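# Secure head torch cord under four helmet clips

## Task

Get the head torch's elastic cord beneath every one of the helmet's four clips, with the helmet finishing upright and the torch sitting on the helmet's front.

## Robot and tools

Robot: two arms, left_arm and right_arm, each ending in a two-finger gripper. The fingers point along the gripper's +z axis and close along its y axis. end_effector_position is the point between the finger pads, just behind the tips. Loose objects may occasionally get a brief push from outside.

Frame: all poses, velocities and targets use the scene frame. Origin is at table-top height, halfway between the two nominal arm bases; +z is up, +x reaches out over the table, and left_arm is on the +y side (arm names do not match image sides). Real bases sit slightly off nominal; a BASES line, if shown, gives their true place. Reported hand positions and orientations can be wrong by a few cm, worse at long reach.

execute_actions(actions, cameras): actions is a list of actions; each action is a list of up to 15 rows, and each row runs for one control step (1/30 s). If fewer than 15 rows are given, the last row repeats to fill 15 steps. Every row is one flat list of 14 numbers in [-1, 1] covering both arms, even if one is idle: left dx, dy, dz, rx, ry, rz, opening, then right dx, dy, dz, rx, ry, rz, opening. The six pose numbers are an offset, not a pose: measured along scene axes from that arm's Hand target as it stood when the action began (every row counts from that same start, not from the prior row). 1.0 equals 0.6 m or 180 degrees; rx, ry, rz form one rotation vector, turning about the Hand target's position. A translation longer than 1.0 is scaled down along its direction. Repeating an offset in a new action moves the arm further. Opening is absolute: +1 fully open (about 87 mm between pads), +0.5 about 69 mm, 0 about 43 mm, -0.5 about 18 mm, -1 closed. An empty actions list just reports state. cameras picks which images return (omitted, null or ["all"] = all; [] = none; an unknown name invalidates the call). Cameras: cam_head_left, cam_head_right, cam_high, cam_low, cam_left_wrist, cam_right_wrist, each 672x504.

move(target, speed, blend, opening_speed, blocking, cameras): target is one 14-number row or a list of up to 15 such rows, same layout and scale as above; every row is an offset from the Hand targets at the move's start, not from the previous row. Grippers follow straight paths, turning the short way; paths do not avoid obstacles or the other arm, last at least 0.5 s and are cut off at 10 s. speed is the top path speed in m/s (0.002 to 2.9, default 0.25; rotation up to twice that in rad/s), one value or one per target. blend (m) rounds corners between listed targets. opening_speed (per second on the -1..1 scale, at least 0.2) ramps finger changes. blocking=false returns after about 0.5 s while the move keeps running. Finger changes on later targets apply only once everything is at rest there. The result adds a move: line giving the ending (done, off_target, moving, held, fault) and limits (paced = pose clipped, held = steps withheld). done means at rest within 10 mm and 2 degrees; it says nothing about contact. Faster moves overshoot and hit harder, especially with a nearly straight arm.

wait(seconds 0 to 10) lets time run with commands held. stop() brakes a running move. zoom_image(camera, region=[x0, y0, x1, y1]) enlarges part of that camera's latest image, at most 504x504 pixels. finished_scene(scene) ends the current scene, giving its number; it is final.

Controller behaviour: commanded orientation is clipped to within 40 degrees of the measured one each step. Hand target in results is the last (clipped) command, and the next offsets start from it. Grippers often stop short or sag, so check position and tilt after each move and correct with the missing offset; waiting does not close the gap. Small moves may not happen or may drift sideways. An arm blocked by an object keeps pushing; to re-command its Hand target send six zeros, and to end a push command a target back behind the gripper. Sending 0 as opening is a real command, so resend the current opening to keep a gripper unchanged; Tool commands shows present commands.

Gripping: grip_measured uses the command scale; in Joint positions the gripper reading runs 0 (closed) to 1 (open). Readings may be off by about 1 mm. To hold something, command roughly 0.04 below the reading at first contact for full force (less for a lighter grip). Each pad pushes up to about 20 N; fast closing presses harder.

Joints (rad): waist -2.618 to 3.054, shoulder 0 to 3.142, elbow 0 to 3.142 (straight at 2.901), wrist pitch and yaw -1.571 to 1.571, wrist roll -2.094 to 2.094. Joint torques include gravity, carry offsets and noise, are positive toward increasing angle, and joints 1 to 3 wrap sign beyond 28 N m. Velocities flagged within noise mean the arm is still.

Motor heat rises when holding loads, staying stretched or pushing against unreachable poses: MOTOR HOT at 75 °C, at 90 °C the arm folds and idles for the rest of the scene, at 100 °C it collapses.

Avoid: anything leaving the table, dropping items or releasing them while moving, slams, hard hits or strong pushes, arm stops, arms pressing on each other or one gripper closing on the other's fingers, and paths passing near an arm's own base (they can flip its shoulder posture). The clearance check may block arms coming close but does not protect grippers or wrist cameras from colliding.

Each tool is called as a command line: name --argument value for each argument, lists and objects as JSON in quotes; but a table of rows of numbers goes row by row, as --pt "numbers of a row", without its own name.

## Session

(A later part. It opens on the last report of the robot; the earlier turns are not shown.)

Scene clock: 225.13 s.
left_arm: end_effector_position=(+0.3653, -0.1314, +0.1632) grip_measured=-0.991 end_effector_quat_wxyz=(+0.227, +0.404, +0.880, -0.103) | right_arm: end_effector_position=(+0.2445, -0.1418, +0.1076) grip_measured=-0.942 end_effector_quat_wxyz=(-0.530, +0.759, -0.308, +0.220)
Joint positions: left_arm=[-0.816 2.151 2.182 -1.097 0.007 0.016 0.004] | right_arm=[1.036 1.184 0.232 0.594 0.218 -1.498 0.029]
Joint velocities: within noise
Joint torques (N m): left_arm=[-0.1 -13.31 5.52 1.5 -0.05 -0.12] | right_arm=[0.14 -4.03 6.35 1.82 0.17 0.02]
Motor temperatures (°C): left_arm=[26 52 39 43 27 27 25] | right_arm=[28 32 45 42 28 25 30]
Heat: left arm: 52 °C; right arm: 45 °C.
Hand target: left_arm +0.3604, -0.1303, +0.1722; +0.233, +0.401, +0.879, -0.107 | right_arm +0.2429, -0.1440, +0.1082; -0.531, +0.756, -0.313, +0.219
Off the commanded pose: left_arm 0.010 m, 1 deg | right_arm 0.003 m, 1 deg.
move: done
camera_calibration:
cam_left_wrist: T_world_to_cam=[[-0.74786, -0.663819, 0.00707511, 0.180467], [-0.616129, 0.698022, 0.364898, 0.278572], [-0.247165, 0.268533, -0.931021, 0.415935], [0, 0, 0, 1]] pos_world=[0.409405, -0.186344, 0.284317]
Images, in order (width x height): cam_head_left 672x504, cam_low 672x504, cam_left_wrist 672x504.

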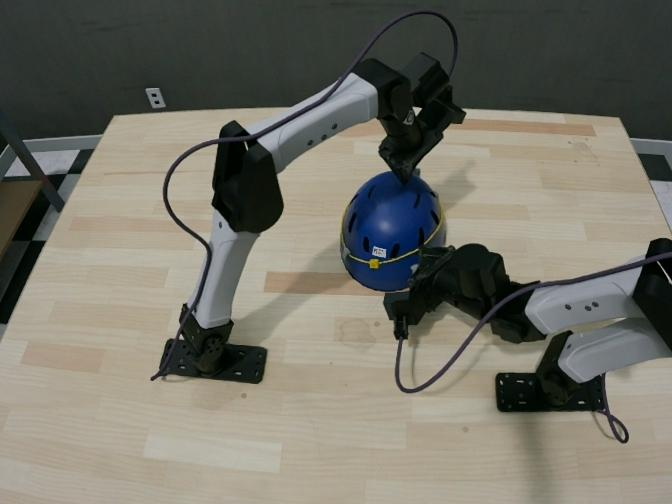

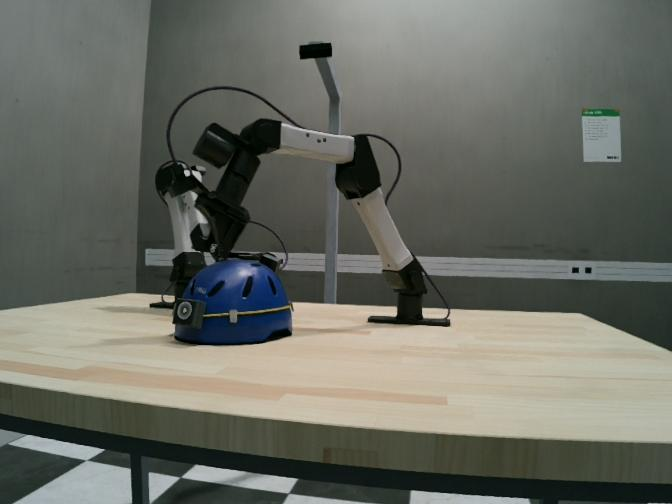

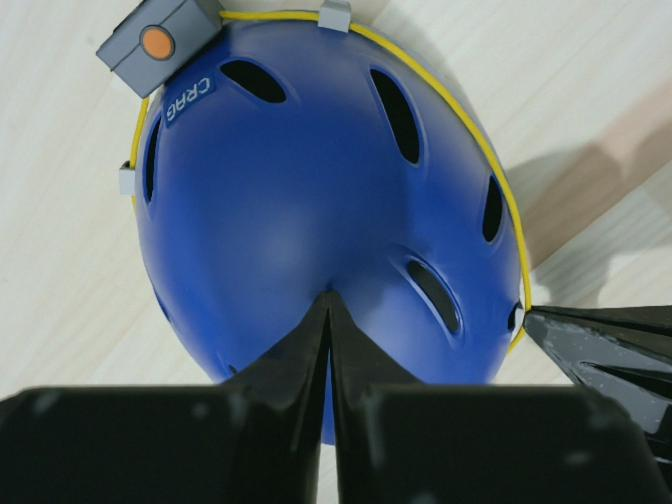

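move --target '[0,0,-0.035,0,0,0,-1,0,0,0,0,0,0,-1]' --speed 0.03 --cameras '["cam_low","cam_left_wrist"]'

Scene clock: 229.80 s.
left_arm: end_effector_position=(+0.3707, -0.1374, +0.1601) grip_measured=-0.991 end_effector_quat_wxyz=(+0.255, +0.400, +0.873, -0.115) | right_arm: end_effector_position=(+0.2445, -0.1418, +0.1076) grip_measured=-0.942 end_effector_quat_wxyz=(-0.530, +0.759, -0.308, +0.220)
Joint positions: left_arm=[-0.816 2.104 2.072 -0.971 0.007 0.016 0.004] | right_arm=[1.036 1.184 0.232 0.594 0.218 -1.498 0.029]
Joint velocities: within noise
Joint torques (N m): left_arm=[-0.14 -11.44 4.46 1.27 -0.06 -0.13] | right_arm=[0.16 -4.01 6.35 1.82 0.17 0.01]
Motor temperatures (°C): left_arm=[26 55 39 43 27 27 25] | right_arm=[28 32 45 42 28 25 30]
Heat: left arm: 55 °C; right arm: 45 °C.
Hand target: left_arm +0.3604, -0.1304, +0.1512; +0.233, +0.401, +0.879, -0.107 | right_arm +0.2429, -0.1439, +0.1082; -0.531, +0.756, -0.313, +0.219
Off the commanded pose: left_arm 0.015 m, 3 deg | right_arm 0.003 m, 1 deg.
move: off_target (left_arm)
camera_calibration:
cam_left_wrist: T_world_to_cam=[[-0.748123, -0.663524, 0.00692203, 0.180608], [-0.630209, 0.713749, 0.305613, 0.304075], [-0.207722, 0.224274, -0.952131, 0.398746], [0, 0, 0, 1]] pos_world=[0.409576, -0.186624, 0.285478]
Images, in order (width x height): cam_low 672x504, cam_left_wrist 672x504.

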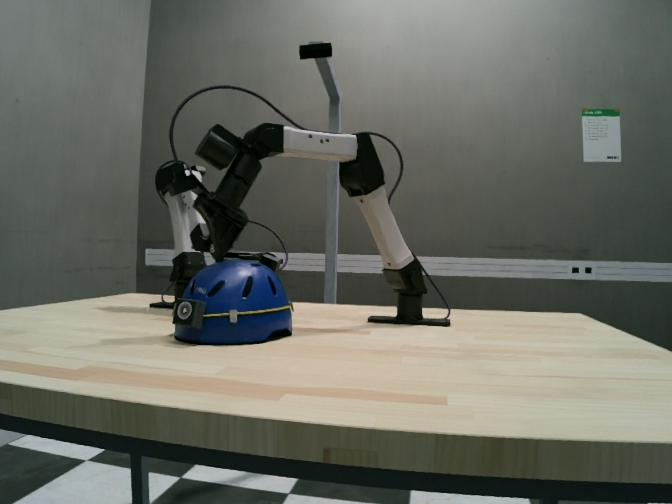

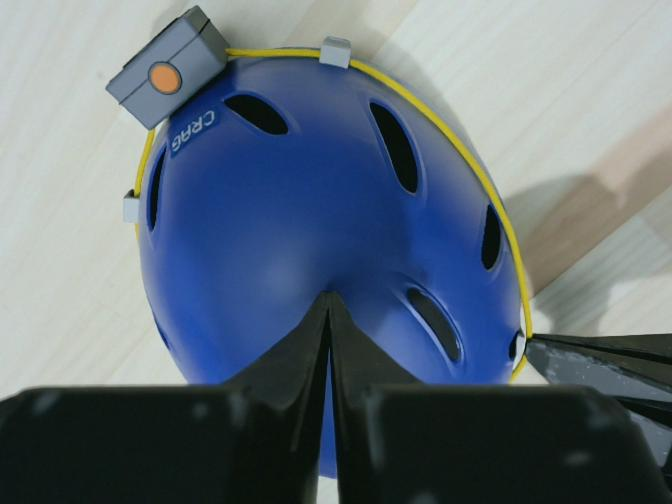

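move --target '[-0.01,0.01,-0.06,0,0,0,-1,0,0,0,0,0,0,-1]' --speed 0.03 --cameras '["cam_left_wrist","cam_right_wrist"]'

Scene clock: 237.63 s.
left_arm: end_effector_position=(+0.3763, -0.1438, +0.1588) grip_measured=-0.991 end_effector_quat_wxyz=(+0.305, +0.393, +0.857, -0.137) | right_arm: end_effector_position=(+0.2445, -0.1418, +0.1076) grip_measured=-0.942 end_effector_quat_wxyz=(-0.530, +0.759, -0.308, +0.220)
Joint positions: left_arm=[-0.816 2.011 1.876 -0.753 0.007 0.015 0.004] | right_arm=[1.036 1.184 0.232 0.594 0.219 -1.497 0.029]
Joint velocities: within noise
Joint torques (N m): left_arm=[-0.23 -8.03 3.17 0.88 -0.08 -0.13] | right_arm=[0.13 -4.03 6.35 1.82 0.18 0.02]
Motor temperatures (°C): left_arm=[26 58 38 43 27 27 25] | right_arm=[28 32 45 42 28 25 30]
Heat: left arm: 58 °C; right arm: 45 °C.
Hand target: left_arm +0.3544, -0.1244, +0.1152; +0.233, +0.401, +0.879, -0.107 | right_arm +0.2429, -0.1440, +0.1082; -0.531, +0.756, -0.313, +0.219
Off the commanded pose: left_arm 0.053 m, 9 deg | right_arm 0.003 m, 1 deg.
move: off_target (left_arm)
camera_calibration:
cam_left_wrist: T_world_to_cam=[[-0.748419, -0.663192, 0.00672901, 0.180843], [-0.649604, 0.735056, 0.194183, 0.340609], [-0.133727, 0.140959, -0.980942, 0.364939], [0, 0, 0, 1]] pos_world=[0.40541, -0.181875, 0.290626]
cam_right_wrist: T_world_to_cam=[[0.261349, 0.245922, 0.933391, -0.126555], [-0.114163, -0.952337, 0.282879, -0.125123], [0.958469, -0.180489, -0.220817, -0.0955813], [0, 0, 0, 1]] pos_world=[0.110402, -0.105288, 0.132414]
Images, in order (width x height): cam_left_wrist 672x504, cam_right_wrist 672x504.

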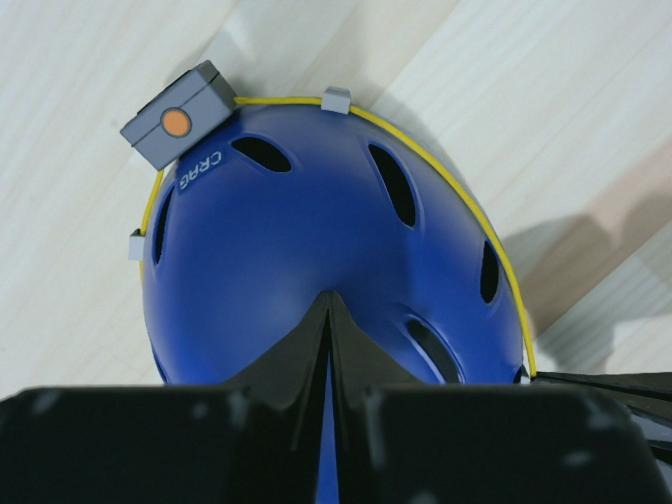

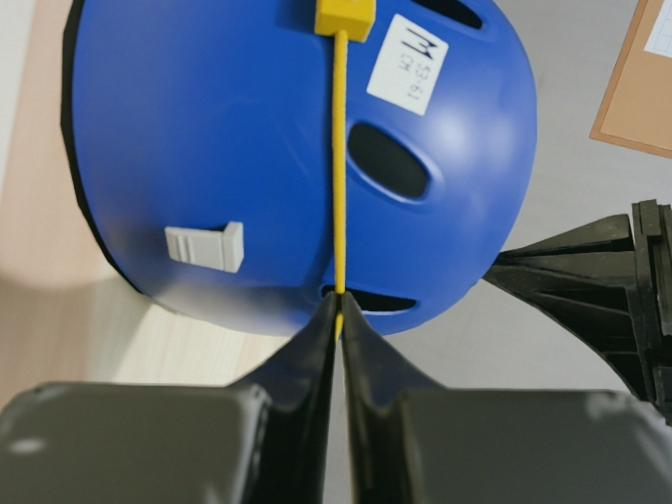

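move --target '[0,0,0,0,0,0,-1,-0.04,-0.05,-0.02,0,0,0,-1]' --speed 0.05 --cameras '["cam_head_left","cam_left_wrist","cam_right_wrist"]'

Scene clock: 247.07 s.
left_arm: end_effector_position=(+0.3720, -0.1477, +0.1588) grip_measured=-0.991 end_effector_quat_wxyz=(+0.303, +0.395, +0.855, -0.144) | right_arm: end_effector_position=(+0.2205, -0.1692, +0.1013) grip_measured=-0.942 end_effector_quat_wxyz=(-0.538, +0.755, -0.305, +0.219)
Joint positions: left_arm=[-0.823 2.011 1.876 -0.752 0.016 0.009 0.004] | right_arm=[1.072 0.958 0.098 0.517 0.245 -1.488 0.029]
Joint velocities: within noise
Joint torques (N m): left_arm=[0.38 -8.03 3.15 0.85 -0.16 -0.08] | right_arm=[0.18 -2.26 6.41 1.74 0.26 0.04]
Motor temperatures (°C): left_arm=[26 56 38 42 27 27 25] | right_arm=[28 32 45 42 28 25 30]
Heat: left arm: 56 °C; right arm: 45 °C.
Hand target: left_arm +0.3543, -0.1243, +0.1151; +0.233, +0.401, +0.879, -0.107 | right_arm +0.2189, -0.1739, +0.0962; -0.531, +0.756, -0.313, +0.219
Off the commanded pose: left_arm 0.053 m, 9 deg | right_arm 0.007 m, 1 deg.
move: off_target (left_arm)
camera_calibration:
cam_left_wrist: T_world_to_cam=[[-0.754406, -0.656168, 0.0177365, 0.176592], [-0.641244, 0.742483, 0.193713, 0.338838], [-0.140277, 0.134764, -0.980898, 0.366397], [0, 0, 0, 1]] pos_world=[0.401897, -0.185084, 0.290628]
cam_right_wrist: T_world_to_cam=[[0.250682, 0.232747, 0.939674, -0.108127], [-0.109332, -0.957651, 0.266367, -0.152531], [0.961876, -0.16951, -0.214619, -0.07836], [0, 0, 0, 1]] pos_world=[0.0858014, -0.134188, 0.125416]
Images, in order (width x height): cam_head_left 672x504, cam_left_wrist 672x504, cam_right_wrist 672x504.

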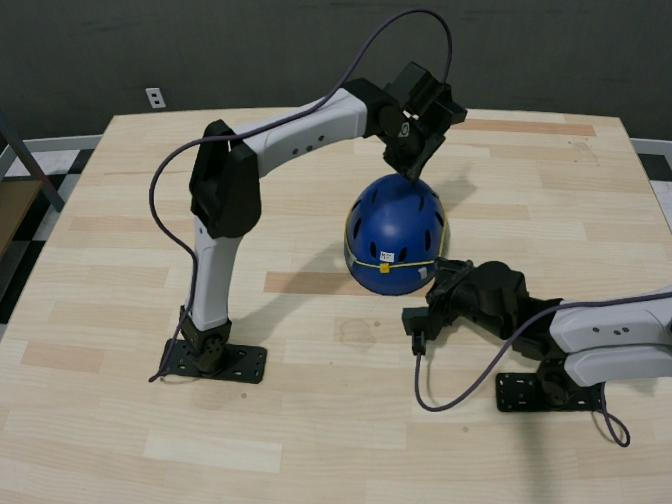

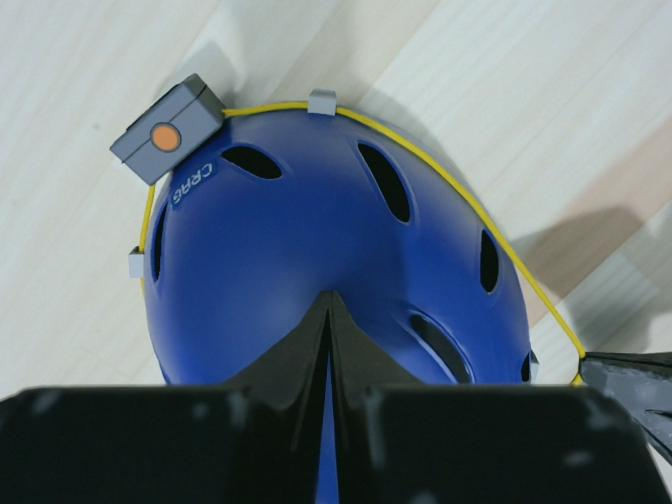

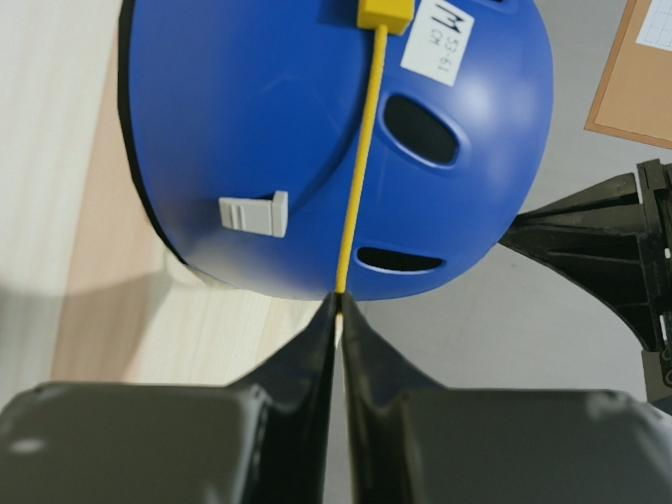

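move --target '[0,0,0,0,0,0,-1,-0.015,0.0,-0.1,0,0,0,-1]' --speed 0.05 --cameras '["cam_head_left","cam_left_wrist","cam_right_wrist"]'

Scene clock: 258.00 s.
left_arm: end_effector_position=(+0.3720, -0.1477, +0.1588) grip_measured=-0.991 end_effector_quat_wxyz=(+0.302, +0.395, +0.855, -0.144) | right_arm: end_effector_position=(+0.2148, -0.1675, +0.0463) grip_measured=-0.942 end_effector_quat_wxyz=(-0.510, +0.762, -0.330, +0.225)
Joint positions: left_arm=[-0.823 2.011 1.876 -0.752 0.017 0.009 0.004] | right_arm=[1.157 1.439 0.026 0.995 0.366 -1.42 0.029]
Joint velocities: within noise
Joint torques (N m): left_arm=[0.36 -8.02 3.17 0.84 -0.16 -0.08] | right_arm=[0.31 -1.74 3 1.79 0.17 0.11]
Motor temperatures (°C): left_arm=[26 55 37 41 27 27 25] | right_arm=[28 31 44 42 28 25 30]
Heat: left arm: 55 °C; right arm: 44 °C.
Hand target: left_arm +0.3543, -0.1244, +0.1151; +0.233, +0.401, +0.879, -0.107 | right_arm +0.2099, -0.1739, +0.0363; -0.531, +0.756, -0.313, +0.219
Off the commanded pose: left_arm 0.053 m, 9 deg | right_arm 0.013 m, 3 deg.
joint sent to its limit (right arm) — joint 3 (elbow), lower limit, where the elbow is as bent as it goes. The joint targets are off in orientation, not in position.
move: off_target (left_arm, right_arm)
camera_calibration:
cam_left_wrist: T_world_to_cam=[[-0.754554, -0.655991, 0.0180058, 0.176531], [-0.641025, 0.742659, 0.193763, 0.338703], [-0.140479, 0.134663, -0.980883, 0.366441], [0, 0, 0, 1]] pos_world=[0.401797, -0.185085, 0.290628]
cam_right_wrist: T_world_to_cam=[[0.299363, 0.258785, 0.918375, -0.0605018], [-0.147715, -0.938342, 0.312562, -0.127419], [0.942636, -0.229227, -0.242678, -0.0889182], [0, 0, 0, 1]] pos_world=[0.0831078, -0.124288, 0.0738111]
Images, in order (width x height): cam_head_left 672x504, cam_left_wrist 672x504, cam_right_wrist 672x504.

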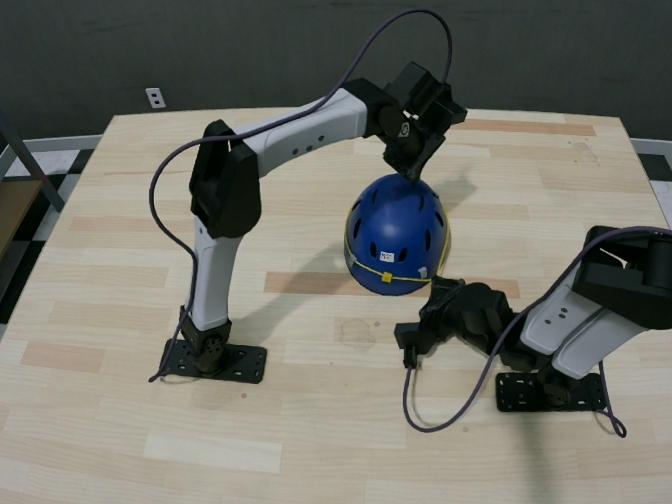

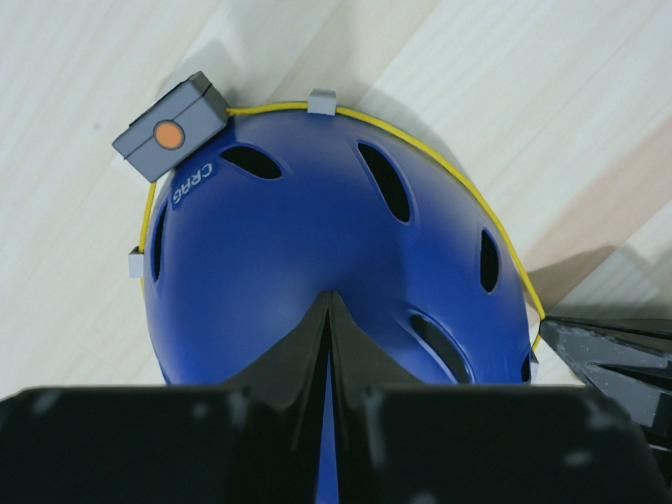

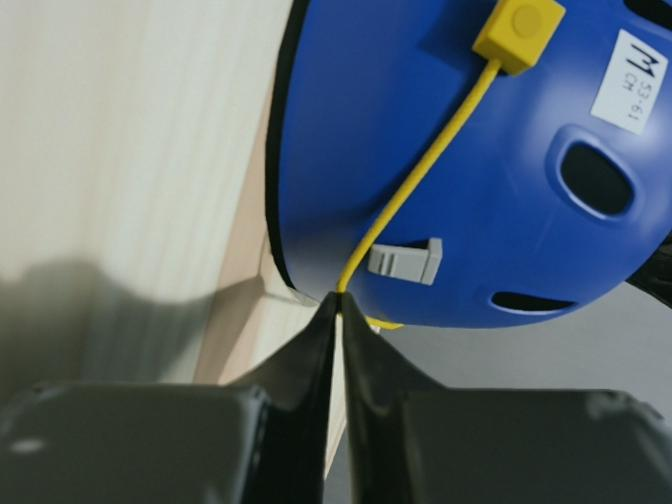

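move --pt "0 0 0 0 0 0 -1 0.0 0.0 -0.035 0 0 0 -1" --pt "0 0 0 0 0 0 -1 0.03 0.03 -0.035 0 0 0 -1" --speed 0.05 --cameras '["cam_head_left","cam_left_wrist","cam_right_wrist"]'

Scene clock: 266.90 s.
left_arm: end_effector_position=(+0.3723, -0.1474, +0.1588) grip_measured=-0.991 end_effector_quat_wxyz=(+0.303, +0.395, +0.856, -0.143) | right_arm: end_effector_position=(+0.2254, -0.1609, +0.0123) grip_measured=-0.942 end_effector_quat_wxyz=(-0.515, +0.761, -0.333, +0.211)
Joint positions: left_arm=[-0.823 2.011 1.876 -0.752 0.014 0.009 0.004] | right_arm=[1.093 1.931 0.035 1.489 0.287 -1.425 0.029]
Joint velocities: within noise
Joint torques (N m): left_arm=[0.39 -8.06 3.15 0.84 -0.13 -0.08] | right_arm=[-0.88 0.57 2.19 2.69 -0.06 -0.5]
Motor temperatures (°C): left_arm=[26 54 36 41 27 27 25] | right_arm=[28 31 43 42 28 25 30]
Heat: left arm: 54 °C; right arm: 43 °C.
Hand target: left_arm +0.3543, -0.1244, +0.1151; +0.233, +0.401, +0.879, -0.107 | right_arm +0.2279, -0.1559, +0.0153; -0.531, +0.756, -0.313, +0.219
Off the commanded pose: left_arm 0.053 m, 9 deg | right_arm 0.006 m, 3 deg.
joint sent to its limit (right arm) — joint 4 (wrist pitch), upper limit. The joint targets still meet the commanded pose.
move: off_target (left_arm, right_arm)
camera_calibration:
cam_left_wrist: T_world_to_cam=[[-0.75352, -0.65723, 0.0160089, 0.176751], [-0.642507, 0.741362, 0.19382, 0.339023], [-0.139253, 0.135761, -0.980906, 0.366158], [0, 0, 0, 1]] pos_world=[0.401999, -0.184883, 0.290628]
cam_right_wrist: T_world_to_cam=[[0.315372, 0.243301, 0.917249, -0.0402918], [-0.131542, -0.946036, 0.296164, -0.113828], [0.939807, -0.214059, -0.266349, -0.102333], [0, 0, 0, 1]] pos_world=[0.0939069, -0.119788, 0.0434132]
Images, in order (width x height): cam_head_left 672x504, cam_left_wrist 672x504, cam_right_wrist 672x504.

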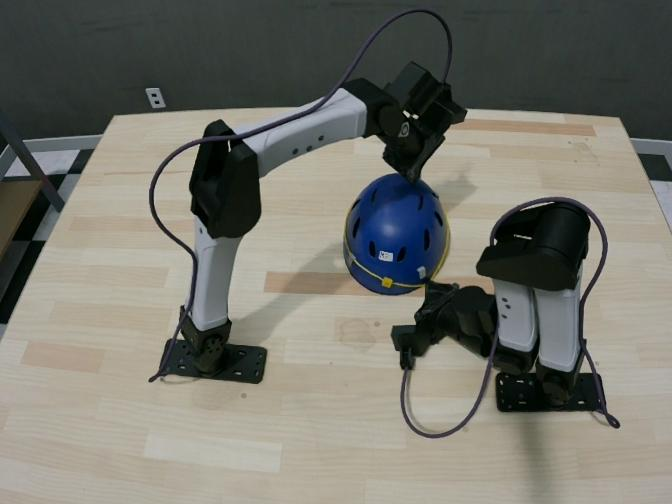

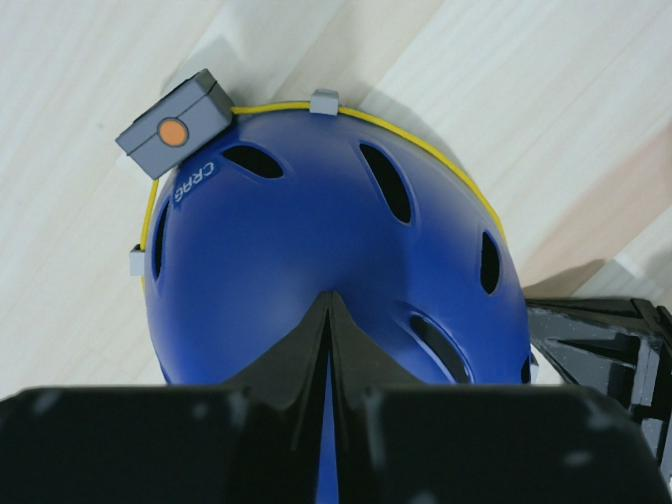

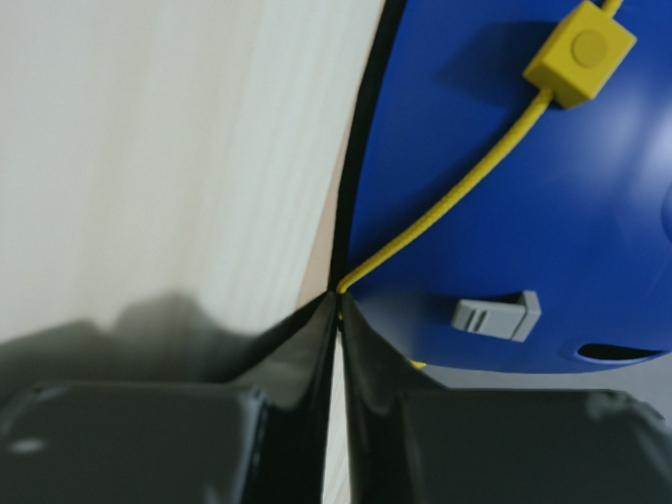

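move --pt "0 0 0 0 0 0 -1 0.055 -0.025 0.0 0 0 0 -1" --speed 0.05 --cameras '["cam_left_wrist","cam_right_wrist"]'

Scene clock: 275.93 s.
left_arm: end_effector_position=(+0.3782, -0.1437, +0.1577) grip_measured=-0.991 end_effector_quat_wxyz=(+0.310, +0.388, +0.858, -0.131) | right_arm: end_effector_position=(+0.2544, -0.1611, +0.0135) grip_measured=-0.942 end_effector_quat_wxyz=(-0.526, +0.768, -0.310, +0.194)
Joint positions: left_arm=[-0.819 2.011 1.869 -0.742 -0.013 0.009 0.004] | right_arm=[0.887 1.946 0.076 1.489 0.038 -1.525 0.029]
Joint velocities: within noise
Joint torques (N m): left_arm=[0.09 -8.09 3.75 0.74 0.11 -0.1] | right_arm=[-2.03 -0.36 0.59 2.71 0.32 -0.32]
Motor temperatures (°C): left_arm=[26 54 36 41 27 27 25] | right_arm=[28 31 42 45 28 25 30]
Heat: left arm: 54 °C; right arm: 45 °C.
Hand target: left_arm +0.3543, -0.1244, +0.1152; +0.233, +0.401, +0.879, -0.107 | right_arm +0.2609, -0.1710, +0.0152; -0.531, +0.756, -0.313, +0.219
Off the commanded pose: left_arm 0.053 m, 10 deg | right_arm 0.012 m, 3 deg.
joint sent to its limit (right arm) — joint 4 (wrist pitch), upper limit. The joint targets still meet the commanded pose.
move: off_target (left_arm, right_arm)
camera_calibration:
cam_left_wrist: T_world_to_cam=[[-0.739419, -0.673227, -0.00496756, 0.179378], [-0.661726, 0.725389, 0.18955, 0.345982], [-0.124007, 0.143444, -0.981859, 0.360858], [0, 0, 0, 1]] pos_world=[0.406329, -0.181972, 0.289622]
cam_right_wrist: T_world_to_cam=[[0.298363, 0.251802, 0.920639, -0.0447949], [-0.073542, -0.95564, 0.285209, -0.126672], [0.951615, -0.152801, -0.266609, -0.122477], [0, 0, 0, 1]] pos_world=[0.1206, -0.128488, 0.0447145]
Images, in order (width x height): cam_left_wrist 672x504, cam_right_wrist 672x504.

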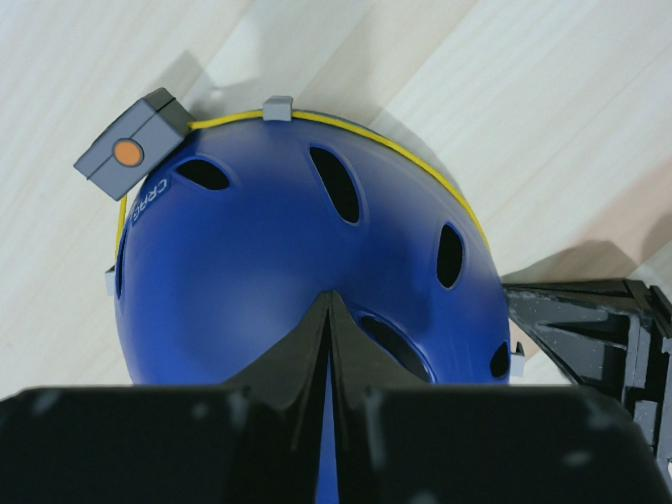

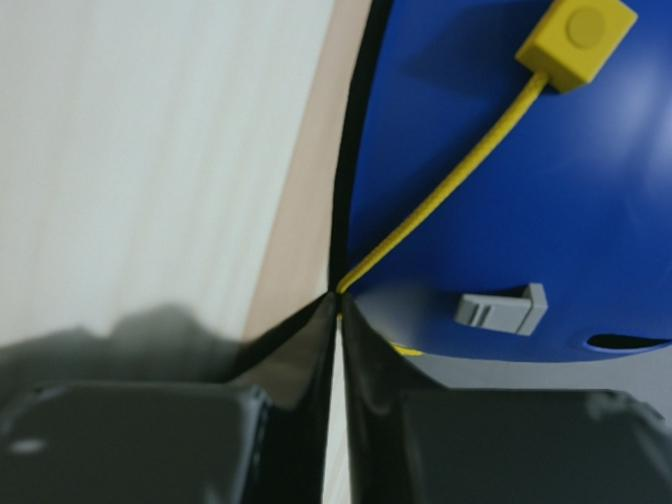

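move --pt "0 0 0 0 0 0 -1 -0.022 -0.055 0.01 0 0 0 -1" --speed 0.05 --cameras '["cam_left_wrist","cam_right_wrist"]'

Scene clock: 286.17 s.
left_arm: end_effector_position=(+0.3765, -0.1452, +0.1577) grip_measured=-0.991 end_effector_quat_wxyz=(+0.308, +0.390, +0.857, -0.136) | right_arm: end_effector_position=(+0.2590, -0.1850, +0.0218) grip_measured=-0.942 end_effector_quat_wxyz=(-0.521, +0.763, -0.318, +0.214)
Joint positions: left_arm=[-0.82 2.011 1.869 -0.742 -0.002 0.009 0.004] | right_arm=[0.816 1.879 0.022 1.483 0.017 -1.56 0.029]
Joint velocities: within noise
Joint torques (N m): left_arm=[0.14 -8.06 3.77 0.75 0.02 -0.09] | right_arm=[-1.28 -5.41 0.61 1.6 0.24 -0.08]
Motor temperatures (°C): left_arm=[25 53 36 40 27 27 25] | right_arm=[28 30 42 48 28 25 30]
Heat: left arm: 53 °C; right arm: 48 °C.
Hand target: left_arm +0.3545, -0.1243, +0.1152; +0.233, +0.401, +0.879, -0.107 | right_arm +0.2477, -0.2039, +0.0212; -0.531, +0.756, -0.313, +0.219
Off the commanded pose: left_arm 0.052 m, 10 deg | right_arm 0.022 m, 2 deg.
joint sent to its limit (right arm) — joint 3 (elbow), lower limit, where the elbow is as bent as it goes. The joint targets are off in position and orientation.
move: off_target (left_arm, right_arm)
camera_calibration:
cam_left_wrist: T_world_to_cam=[[-0.744452, -0.667668, 0.00327862, 0.178473], [-0.65509, 0.731359, 0.18966, 0.344283], [-0.129028, 0.139045, -0.981844, 0.36208], [0, 0, 0, 1]] pos_world=[0.405119, -0.182979, 0.289624]
cam_right_wrist: T_world_to_cam=[[0.287011, 0.252214, 0.924128, -0.0449376], [-0.116331, -0.948399, 0.294968, -0.139296], [0.950837, -0.192164, -0.242861, -0.135892], [0, 0, 0, 1]] pos_world=[0.125904, -0.146888, 0.0496132]
Images, in order (width x height): cam_left_wrist 672x504, cam_right_wrist 672x504.

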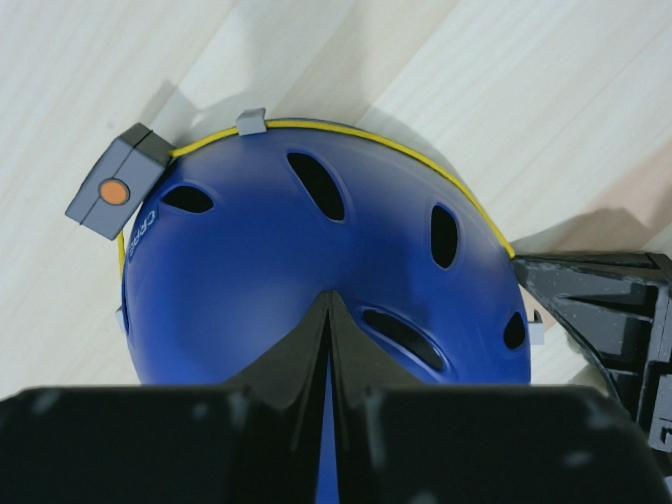

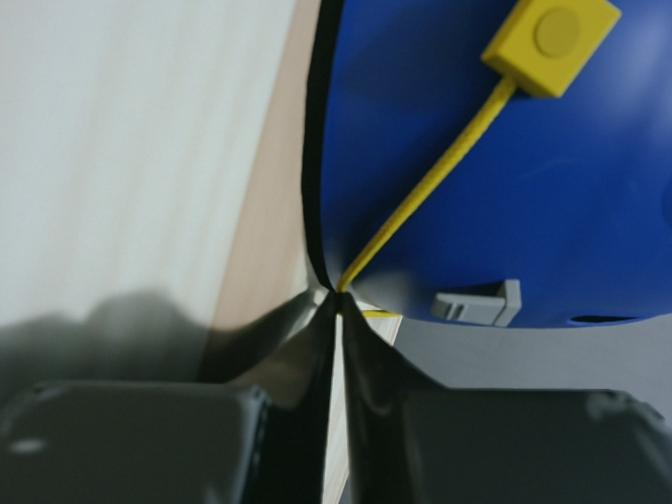

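move --pt "0 0 0 0 0 0 -1 0.012 0.024 0.06 0 0 0 -1" --speed 0.05 --cameras '["cam_left_wrist","cam_right_wrist"]'

Scene clock: 292.23 s.
left_arm: end_effector_position=(+0.3765, -0.1452, +0.1577) grip_measured=-0.991 end_effector_quat_wxyz=(+0.308, +0.390, +0.857, -0.136) | right_arm: end_effector_position=(+0.2573, -0.1869, +0.0616) grip_measured=-0.942 end_effector_quat_wxyz=(-0.539, +0.750, -0.311, +0.223)
Joint positions: left_arm=[-0.82 2.011 1.869 -0.742 -0.002 0.009 0.004] | right_arm=[0.816 1.45 0.019 1.106 0.017 -1.563 0.029]
Joint velocities: within noise
Joint torques (N m): left_arm=[0.17 -8.02 3.78 0.74 0.02 -0.09] | right_arm=[-0.53 -3.97 3.95 1.63 0 -0.12]
Motor temperatures (°C): left_arm=[25 53 36 40 27 27 25] | right_arm=[28 31 41 46 28 25 30]
Heat: left arm: 53 °C; right arm: 46 °C.
Hand target: left_arm +0.3545, -0.1243, +0.1152; +0.233, +0.401, +0.879, -0.107 | right_arm +0.2549, -0.1896, +0.0571; -0.531, +0.756, -0.313, +0.219
Off the commanded pose: left_arm 0.052 m, 10 deg | right_arm 0.006 m, 1 deg.
move: off_target (left_arm)
camera_calibration:
cam_left_wrist: T_world_to_cam=[[-0.744452, -0.667668, 0.00327862, 0.178473], [-0.65509, 0.731359, 0.18966, 0.344283], [-0.129028, 0.139045, -0.981844, 0.36208], [0, 0, 0, 1]] pos_world=[0.405119, -0.182979, 0.289624]
cam_right_wrist: T_world_to_cam=[[0.253022, 0.221729, 0.941709, -0.0787754], [-0.125231, -0.957687, 0.259139, -0.15026], [0.959321, -0.183499, -0.214548, -0.127266], [0, 0, 0, 1]] pos_world=[0.123203, -0.149788, 0.085817]
Images, in order (width x height): cam_left_wrist 672x504, cam_right_wrist 672x504.

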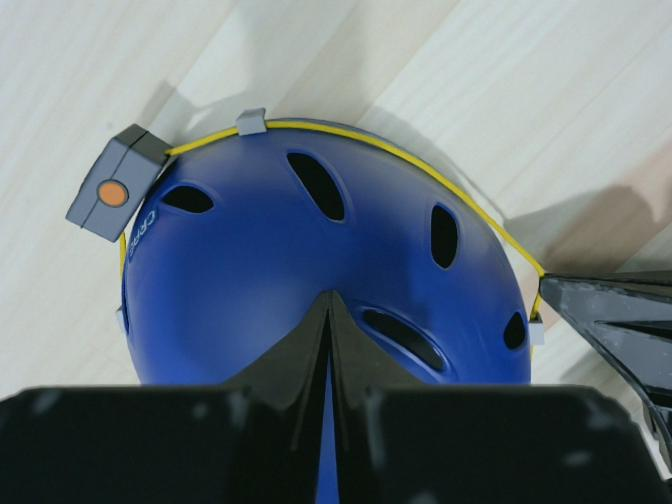

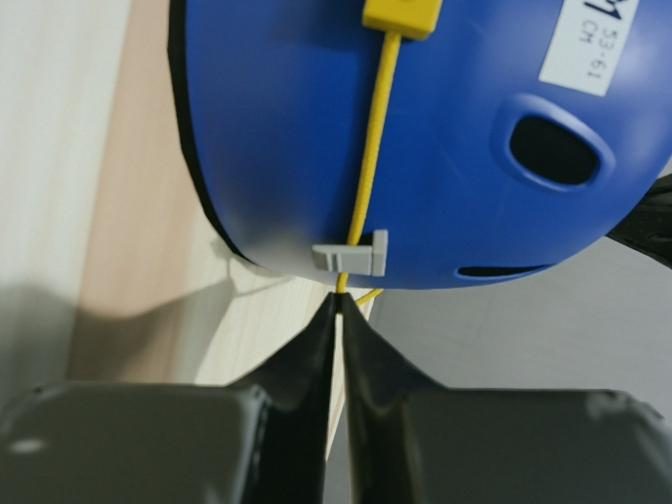

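move --pt "0 0 0 0 0 0 -1 0.028 0.02 0.022 0 0 0 -1" --speed 0.05 --cameras '["cam_left_wrist","cam_right_wrist"]'

move --pt "0 0 0 0 0 0 -1 0 0 0 0 0 0 0" --opening_speed 0.7 --cameras '["cam_left_wrist","cam_right_wrist"]'

Scene clock: 298.53 s.
left_arm: end_effector_position=(+0.3765, -0.1452, +0.1577) grip_measured=-0.991 end_effector_quat_wxyz=(+0.308, +0.390, +0.857, -0.136) | right_arm: end_effector_position=(+0.2666, -0.1806, +0.0638) grip_measured=-0.942 end_effector_quat_wxyz=(-0.527, +0.759, -0.314, +0.217)
Joint positions: left_arm=[-0.82 2.011 1.869 -0.742 -0.002 0.009 0.004] | right_arm=[0.8 1.407 0.085 0.964 0 -1.57 0.029]
Joint velocities: within noise
Joint torques (N m): left_arm=[0.14 -8.06 3.78 0.74 0.01 -0.09] | right_arm=[-1.01 -4.04 7.38 1.67 -0.05 -0.14]
Motor temperatures (°C): left_arm=[25 53 36 40 27 27 25] | right_arm=[28 31 41 45 28 25 30]
Heat: left arm: 53 °C; right arm: 45 °C.
Hand target: left_arm +0.3545, -0.1243, +0.1152; +0.233, +0.401, +0.879, -0.107 | right_arm +0.2717, -0.1775, +0.0704; -0.531, +0.756, -0.313, +0.219
Off the commanded pose: left_arm 0.052 m, 10 deg | right_arm 0.009 m, 1 deg.
move: off_target (left_arm)
camera_calibration:
cam_left_wrist: T_world_to_cam=[[-0.744452, -0.667668, 0.00327862, 0.178473], [-0.65509, 0.731359, 0.18966, 0.344283], [-0.129028, 0.139045, -0.981844, 0.36208], [0, 0, 0, 1]] pos_world=[0.405119, -0.182979, 0.289624]
cam_right_wrist: T_world_to_cam=[[0.274063, 0.244755, 0.930045, -0.0852157], [-0.117446, -0.951317, 0.284961, -0.146275], [0.954513, -0.187327, -0.231975, -0.132872], [0, 0, 0, 1]] pos_world=[0.133003, -0.143188, 0.0901142]
Images, in order (width x height): cam_left_wrist 672x504, cam_right_wrist 672x504.

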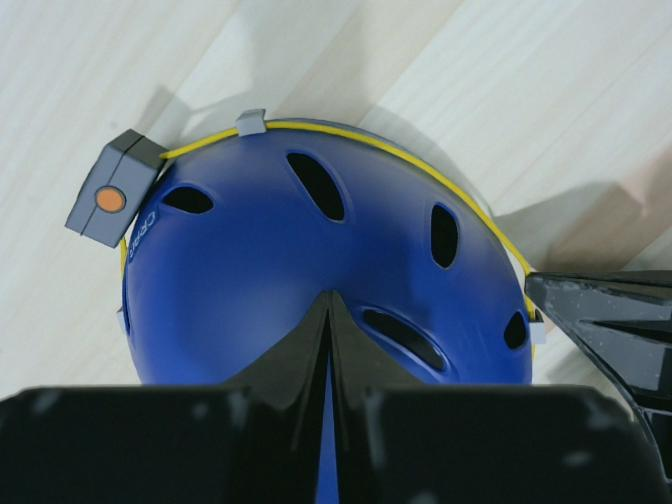

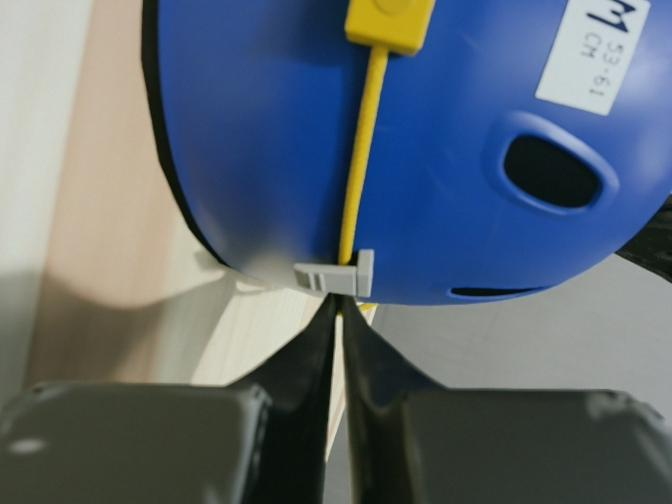

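Scene clock: 300.20 s.
left_arm: end_effector_position=(+0.3765, -0.1451, +0.1577) grip_measured=-0.991 end_effector_quat_wxyz=(+0.308, +0.390, +0.857, -0.136) | right_arm: end_effector_position=(+0.2661, -0.1823, +0.0599) grip_measured=+0.000 end_effector_quat_wxyz=(-0.520, +0.763, -0.317, +0.215)
Joint positions: left_arm=[-0.82 2.011 1.869 -0.742 -0.002 0.009 0.004] | right_arm=[0.797 1.407 0.085 0.947 -0.001 -1.57 0.5]
Joint velocities: within noise
Joint torques (N m): left_arm=[0.13 -8.02 3.77 0.74 0.01 -0.09] | right_arm=[-0.75 -4.18 7.39 1.8 -0.04 -0.13]
Motor temperatures (°C): left_arm=[25 53 36 39 27 27 25] | right_arm=[28 31 41 45 28 25 30]
Heat: left arm: 53 °C; right arm: 45 °C.
Hand target: left_arm +0.3545, -0.1243, +0.1152; +0.233, +0.401, +0.879, -0.107 | right_arm +0.2717, -0.1775, +0.0704; -0.531, +0.756, -0.313, +0.219
Off the commanded pose: left_arm 0.052 m, 10 deg | right_arm 0.013 m, 2 deg.
move: off_target (left_arm, right_arm)
camera_calibration:
cam_left_wrist: T_world_to_cam=[[-0.744454, -0.667666, 0.00330271, 0.178467], [-0.655029, 0.731303, 0.190088, 0.344123], [-0.12933, 0.139348, -0.981762, 0.362233], [0, 0, 0, 1]] pos_world=[0.405119, -0.182978, 0.289624]
cam_right_wrist: T_world_to_cam=[[0.285781, 0.25496, 0.923756, -0.081942], [-0.115796, -0.947707, 0.297394, -0.147349], [0.951273, -0.191957, -0.241313, -0.133031], [0, 0, 0, 1]] pos_world=[0.132904, -0.144288, 0.0874129]
Images, in order (width x height): cam_left_wrist 672x504, cam_right_wrist 672x504.

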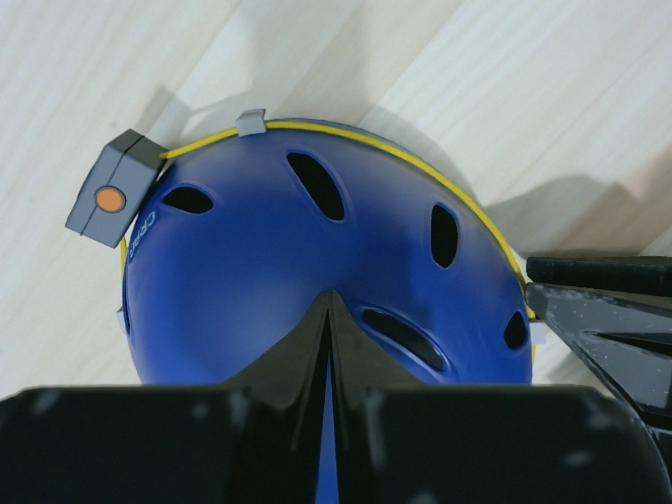

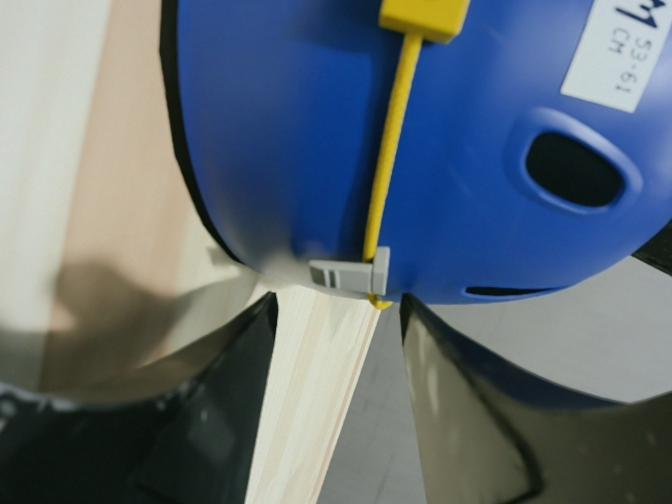

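Retreat right arm, lift left.

move --pt "0.0 0 0.02 0 0 0 -1 -0.08 -0.1 0 0 0 0 0" --pt "0.0 0 0.2 0 0 0 -1 -0.1 -0.12 0.03 0 0 0 0" --speed 0.08

Scene clock: 306.27 s.
left_arm: end_effector_position=(+0.3572, -0.1234, +0.2361) grip_measured=-0.991 end_effector_quat_wxyz=(+0.244, +0.400, +0.877, -0.107) | right_arm: end_effector_position=(+0.2195, -0.2463, +0.0970) grip_measured=+0.000 end_effector_quat_wxyz=(-0.533, +0.751, -0.320, +0.224)
Joint positions: left_arm=[-0.82 2.273 2.702 -1.461 -0.002 0.009 0.004] | right_arm=[0.682 0.234 0.015 -0.122 -0.094 -1.6 0.5]
Joint velocities: within noise
Joint torques (N m): left_arm=[0.13 -9.62 7.47 1.32 0.02 -0.09] | right_arm=[-0.31 1.63 8.53 1.92 0.01 -0.1]
Motor temperatures (°C): left_arm=[25 53 36 39 27 27 25] | right_arm=[28 31 41 44 28 25 30]
Heat: left arm: 53 °C; right arm: 44 °C.
Hand target: left_arm +0.3545, -0.1243, +0.2325; +0.233, +0.401, +0.879, -0.107 (not the last commanded pose) | right_arm +0.2196, -0.2462, +0.0965; -0.532, +0.752, -0.320, +0.224 (not the last commanded pose)
Off the commanded pose: left_arm 0.003 m, 1 deg | right_arm 0.012 m, 1 deg.
move: held (right_arm; a check stopped the path); path passed 1 of 2 targets; limits=held
pose unreachable (right arm): on one or more control steps of this call, first in action 0 (counted from 0), this arm could not follow its commanded pose, so it was not sent that pose on those steps. It may still have moved: this result reports where it is.
cause: moving toward the commanded pose would bring two parts of the arm too close to each other (its upper arm (the part past joint 2) and its wrist (the part past joint 5), with joints 3 (elbow) to 5 (wrist yaw) between them).
camera_calibration:
cam_left_wrist: T_world_to_cam=[[-0.744169, -0.667988, 0.00222941, 0.178555], [-0.629462, 0.702358, 0.332371, 0.25444], [-0.223586, 0.245937, -0.943146, 0.471465], [0, 0, 0, 1]] pos_world=[0.398448, -0.175386, 0.359694]
cam_right_wrist: T_world_to_cam=[[0.267255, 0.225185, 0.936945, -0.0911034], [-0.138472, -0.953247, 0.2686, -0.218023], [0.953625, -0.201525, -0.223578, -0.0966288], [0, 0, 0, 1]] pos_world=[0.0863053, -0.206788, 0.122316]

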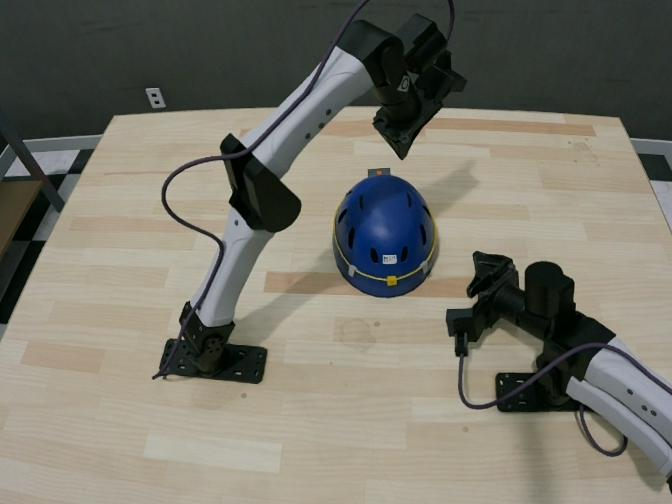

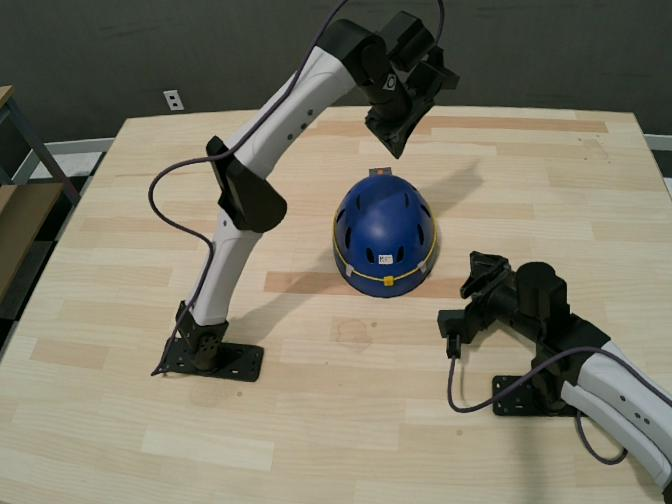

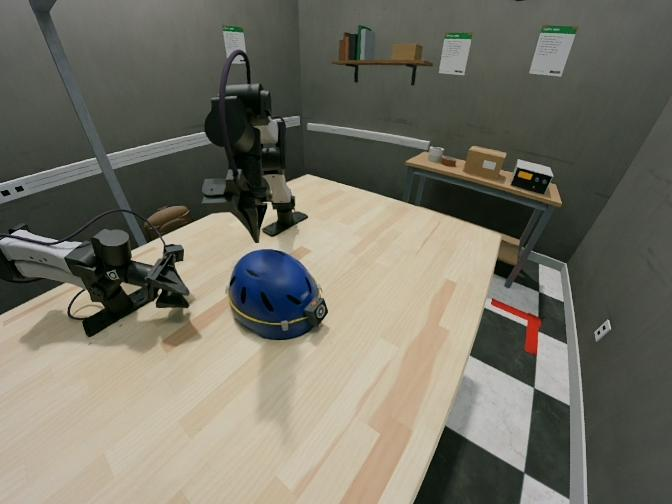

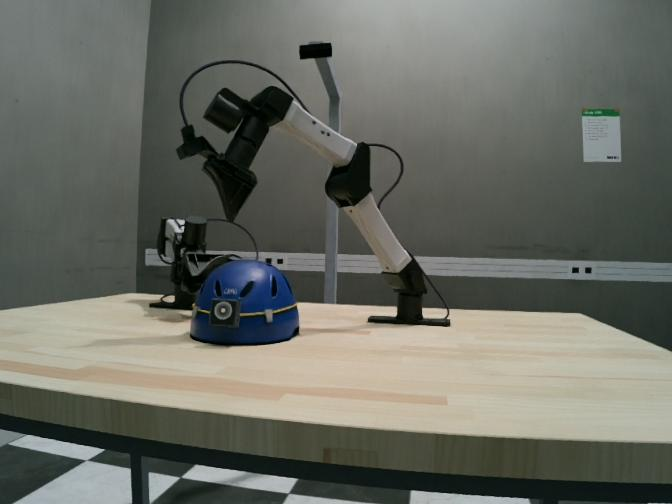

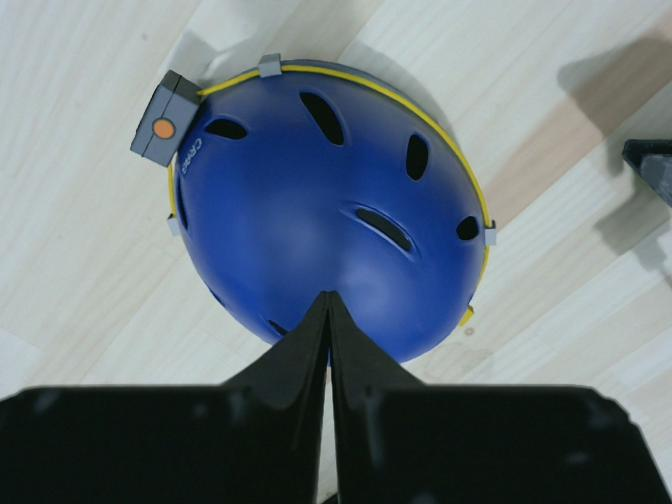

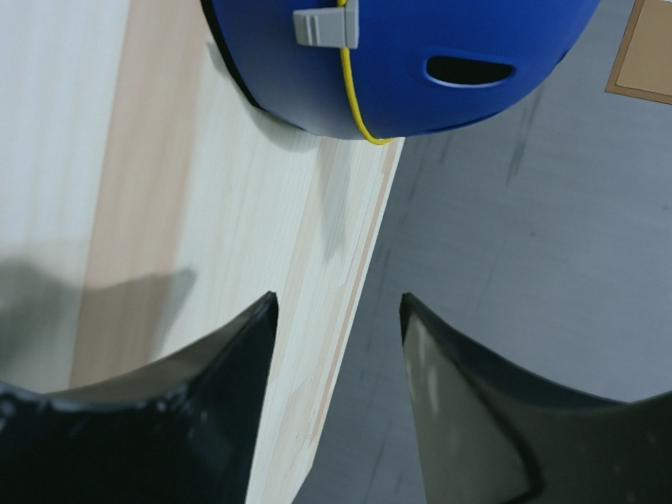

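zoom_image --camera "cam_head_left" --region '[320, 160, 450, 310]'

zoom_image --camera "cam_low" --region '[180, 250, 310, 350]'

zoom_image --camera "cam_left_wrist" --region '[120, 40, 520, 360]'

zoom_image --camera "cam_high" --region '[215, 235, 345, 345]'

Scaled by 3.360.

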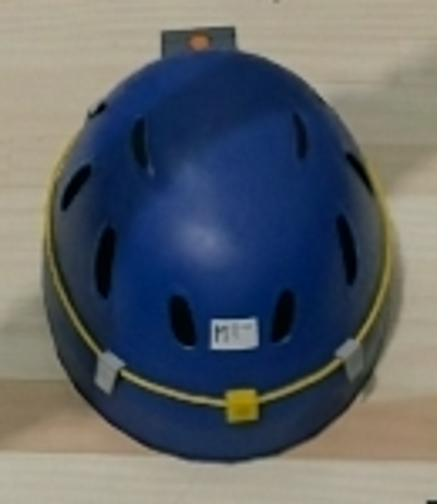

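Scaled by 3.877.

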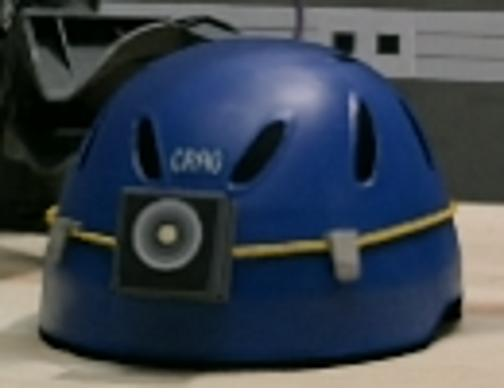

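Scaled by 1.260.

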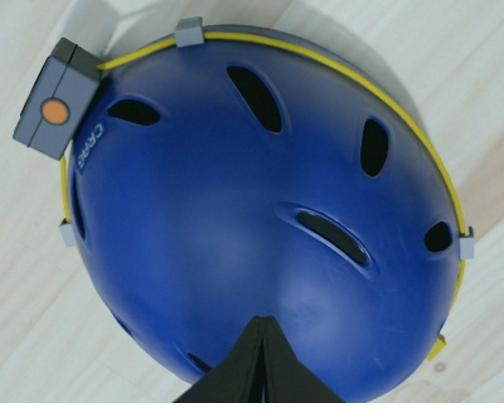

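Scaled by 3.877.

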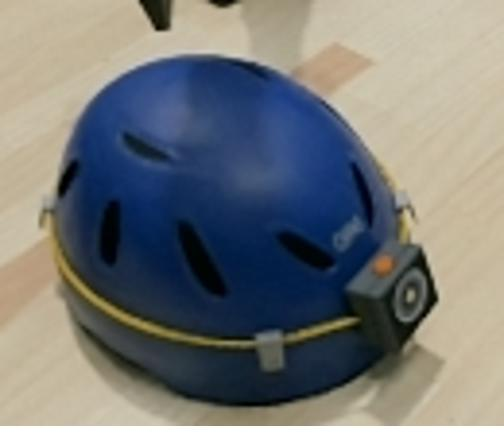

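finished_scene --scene 1

The scene is finished: the task was done.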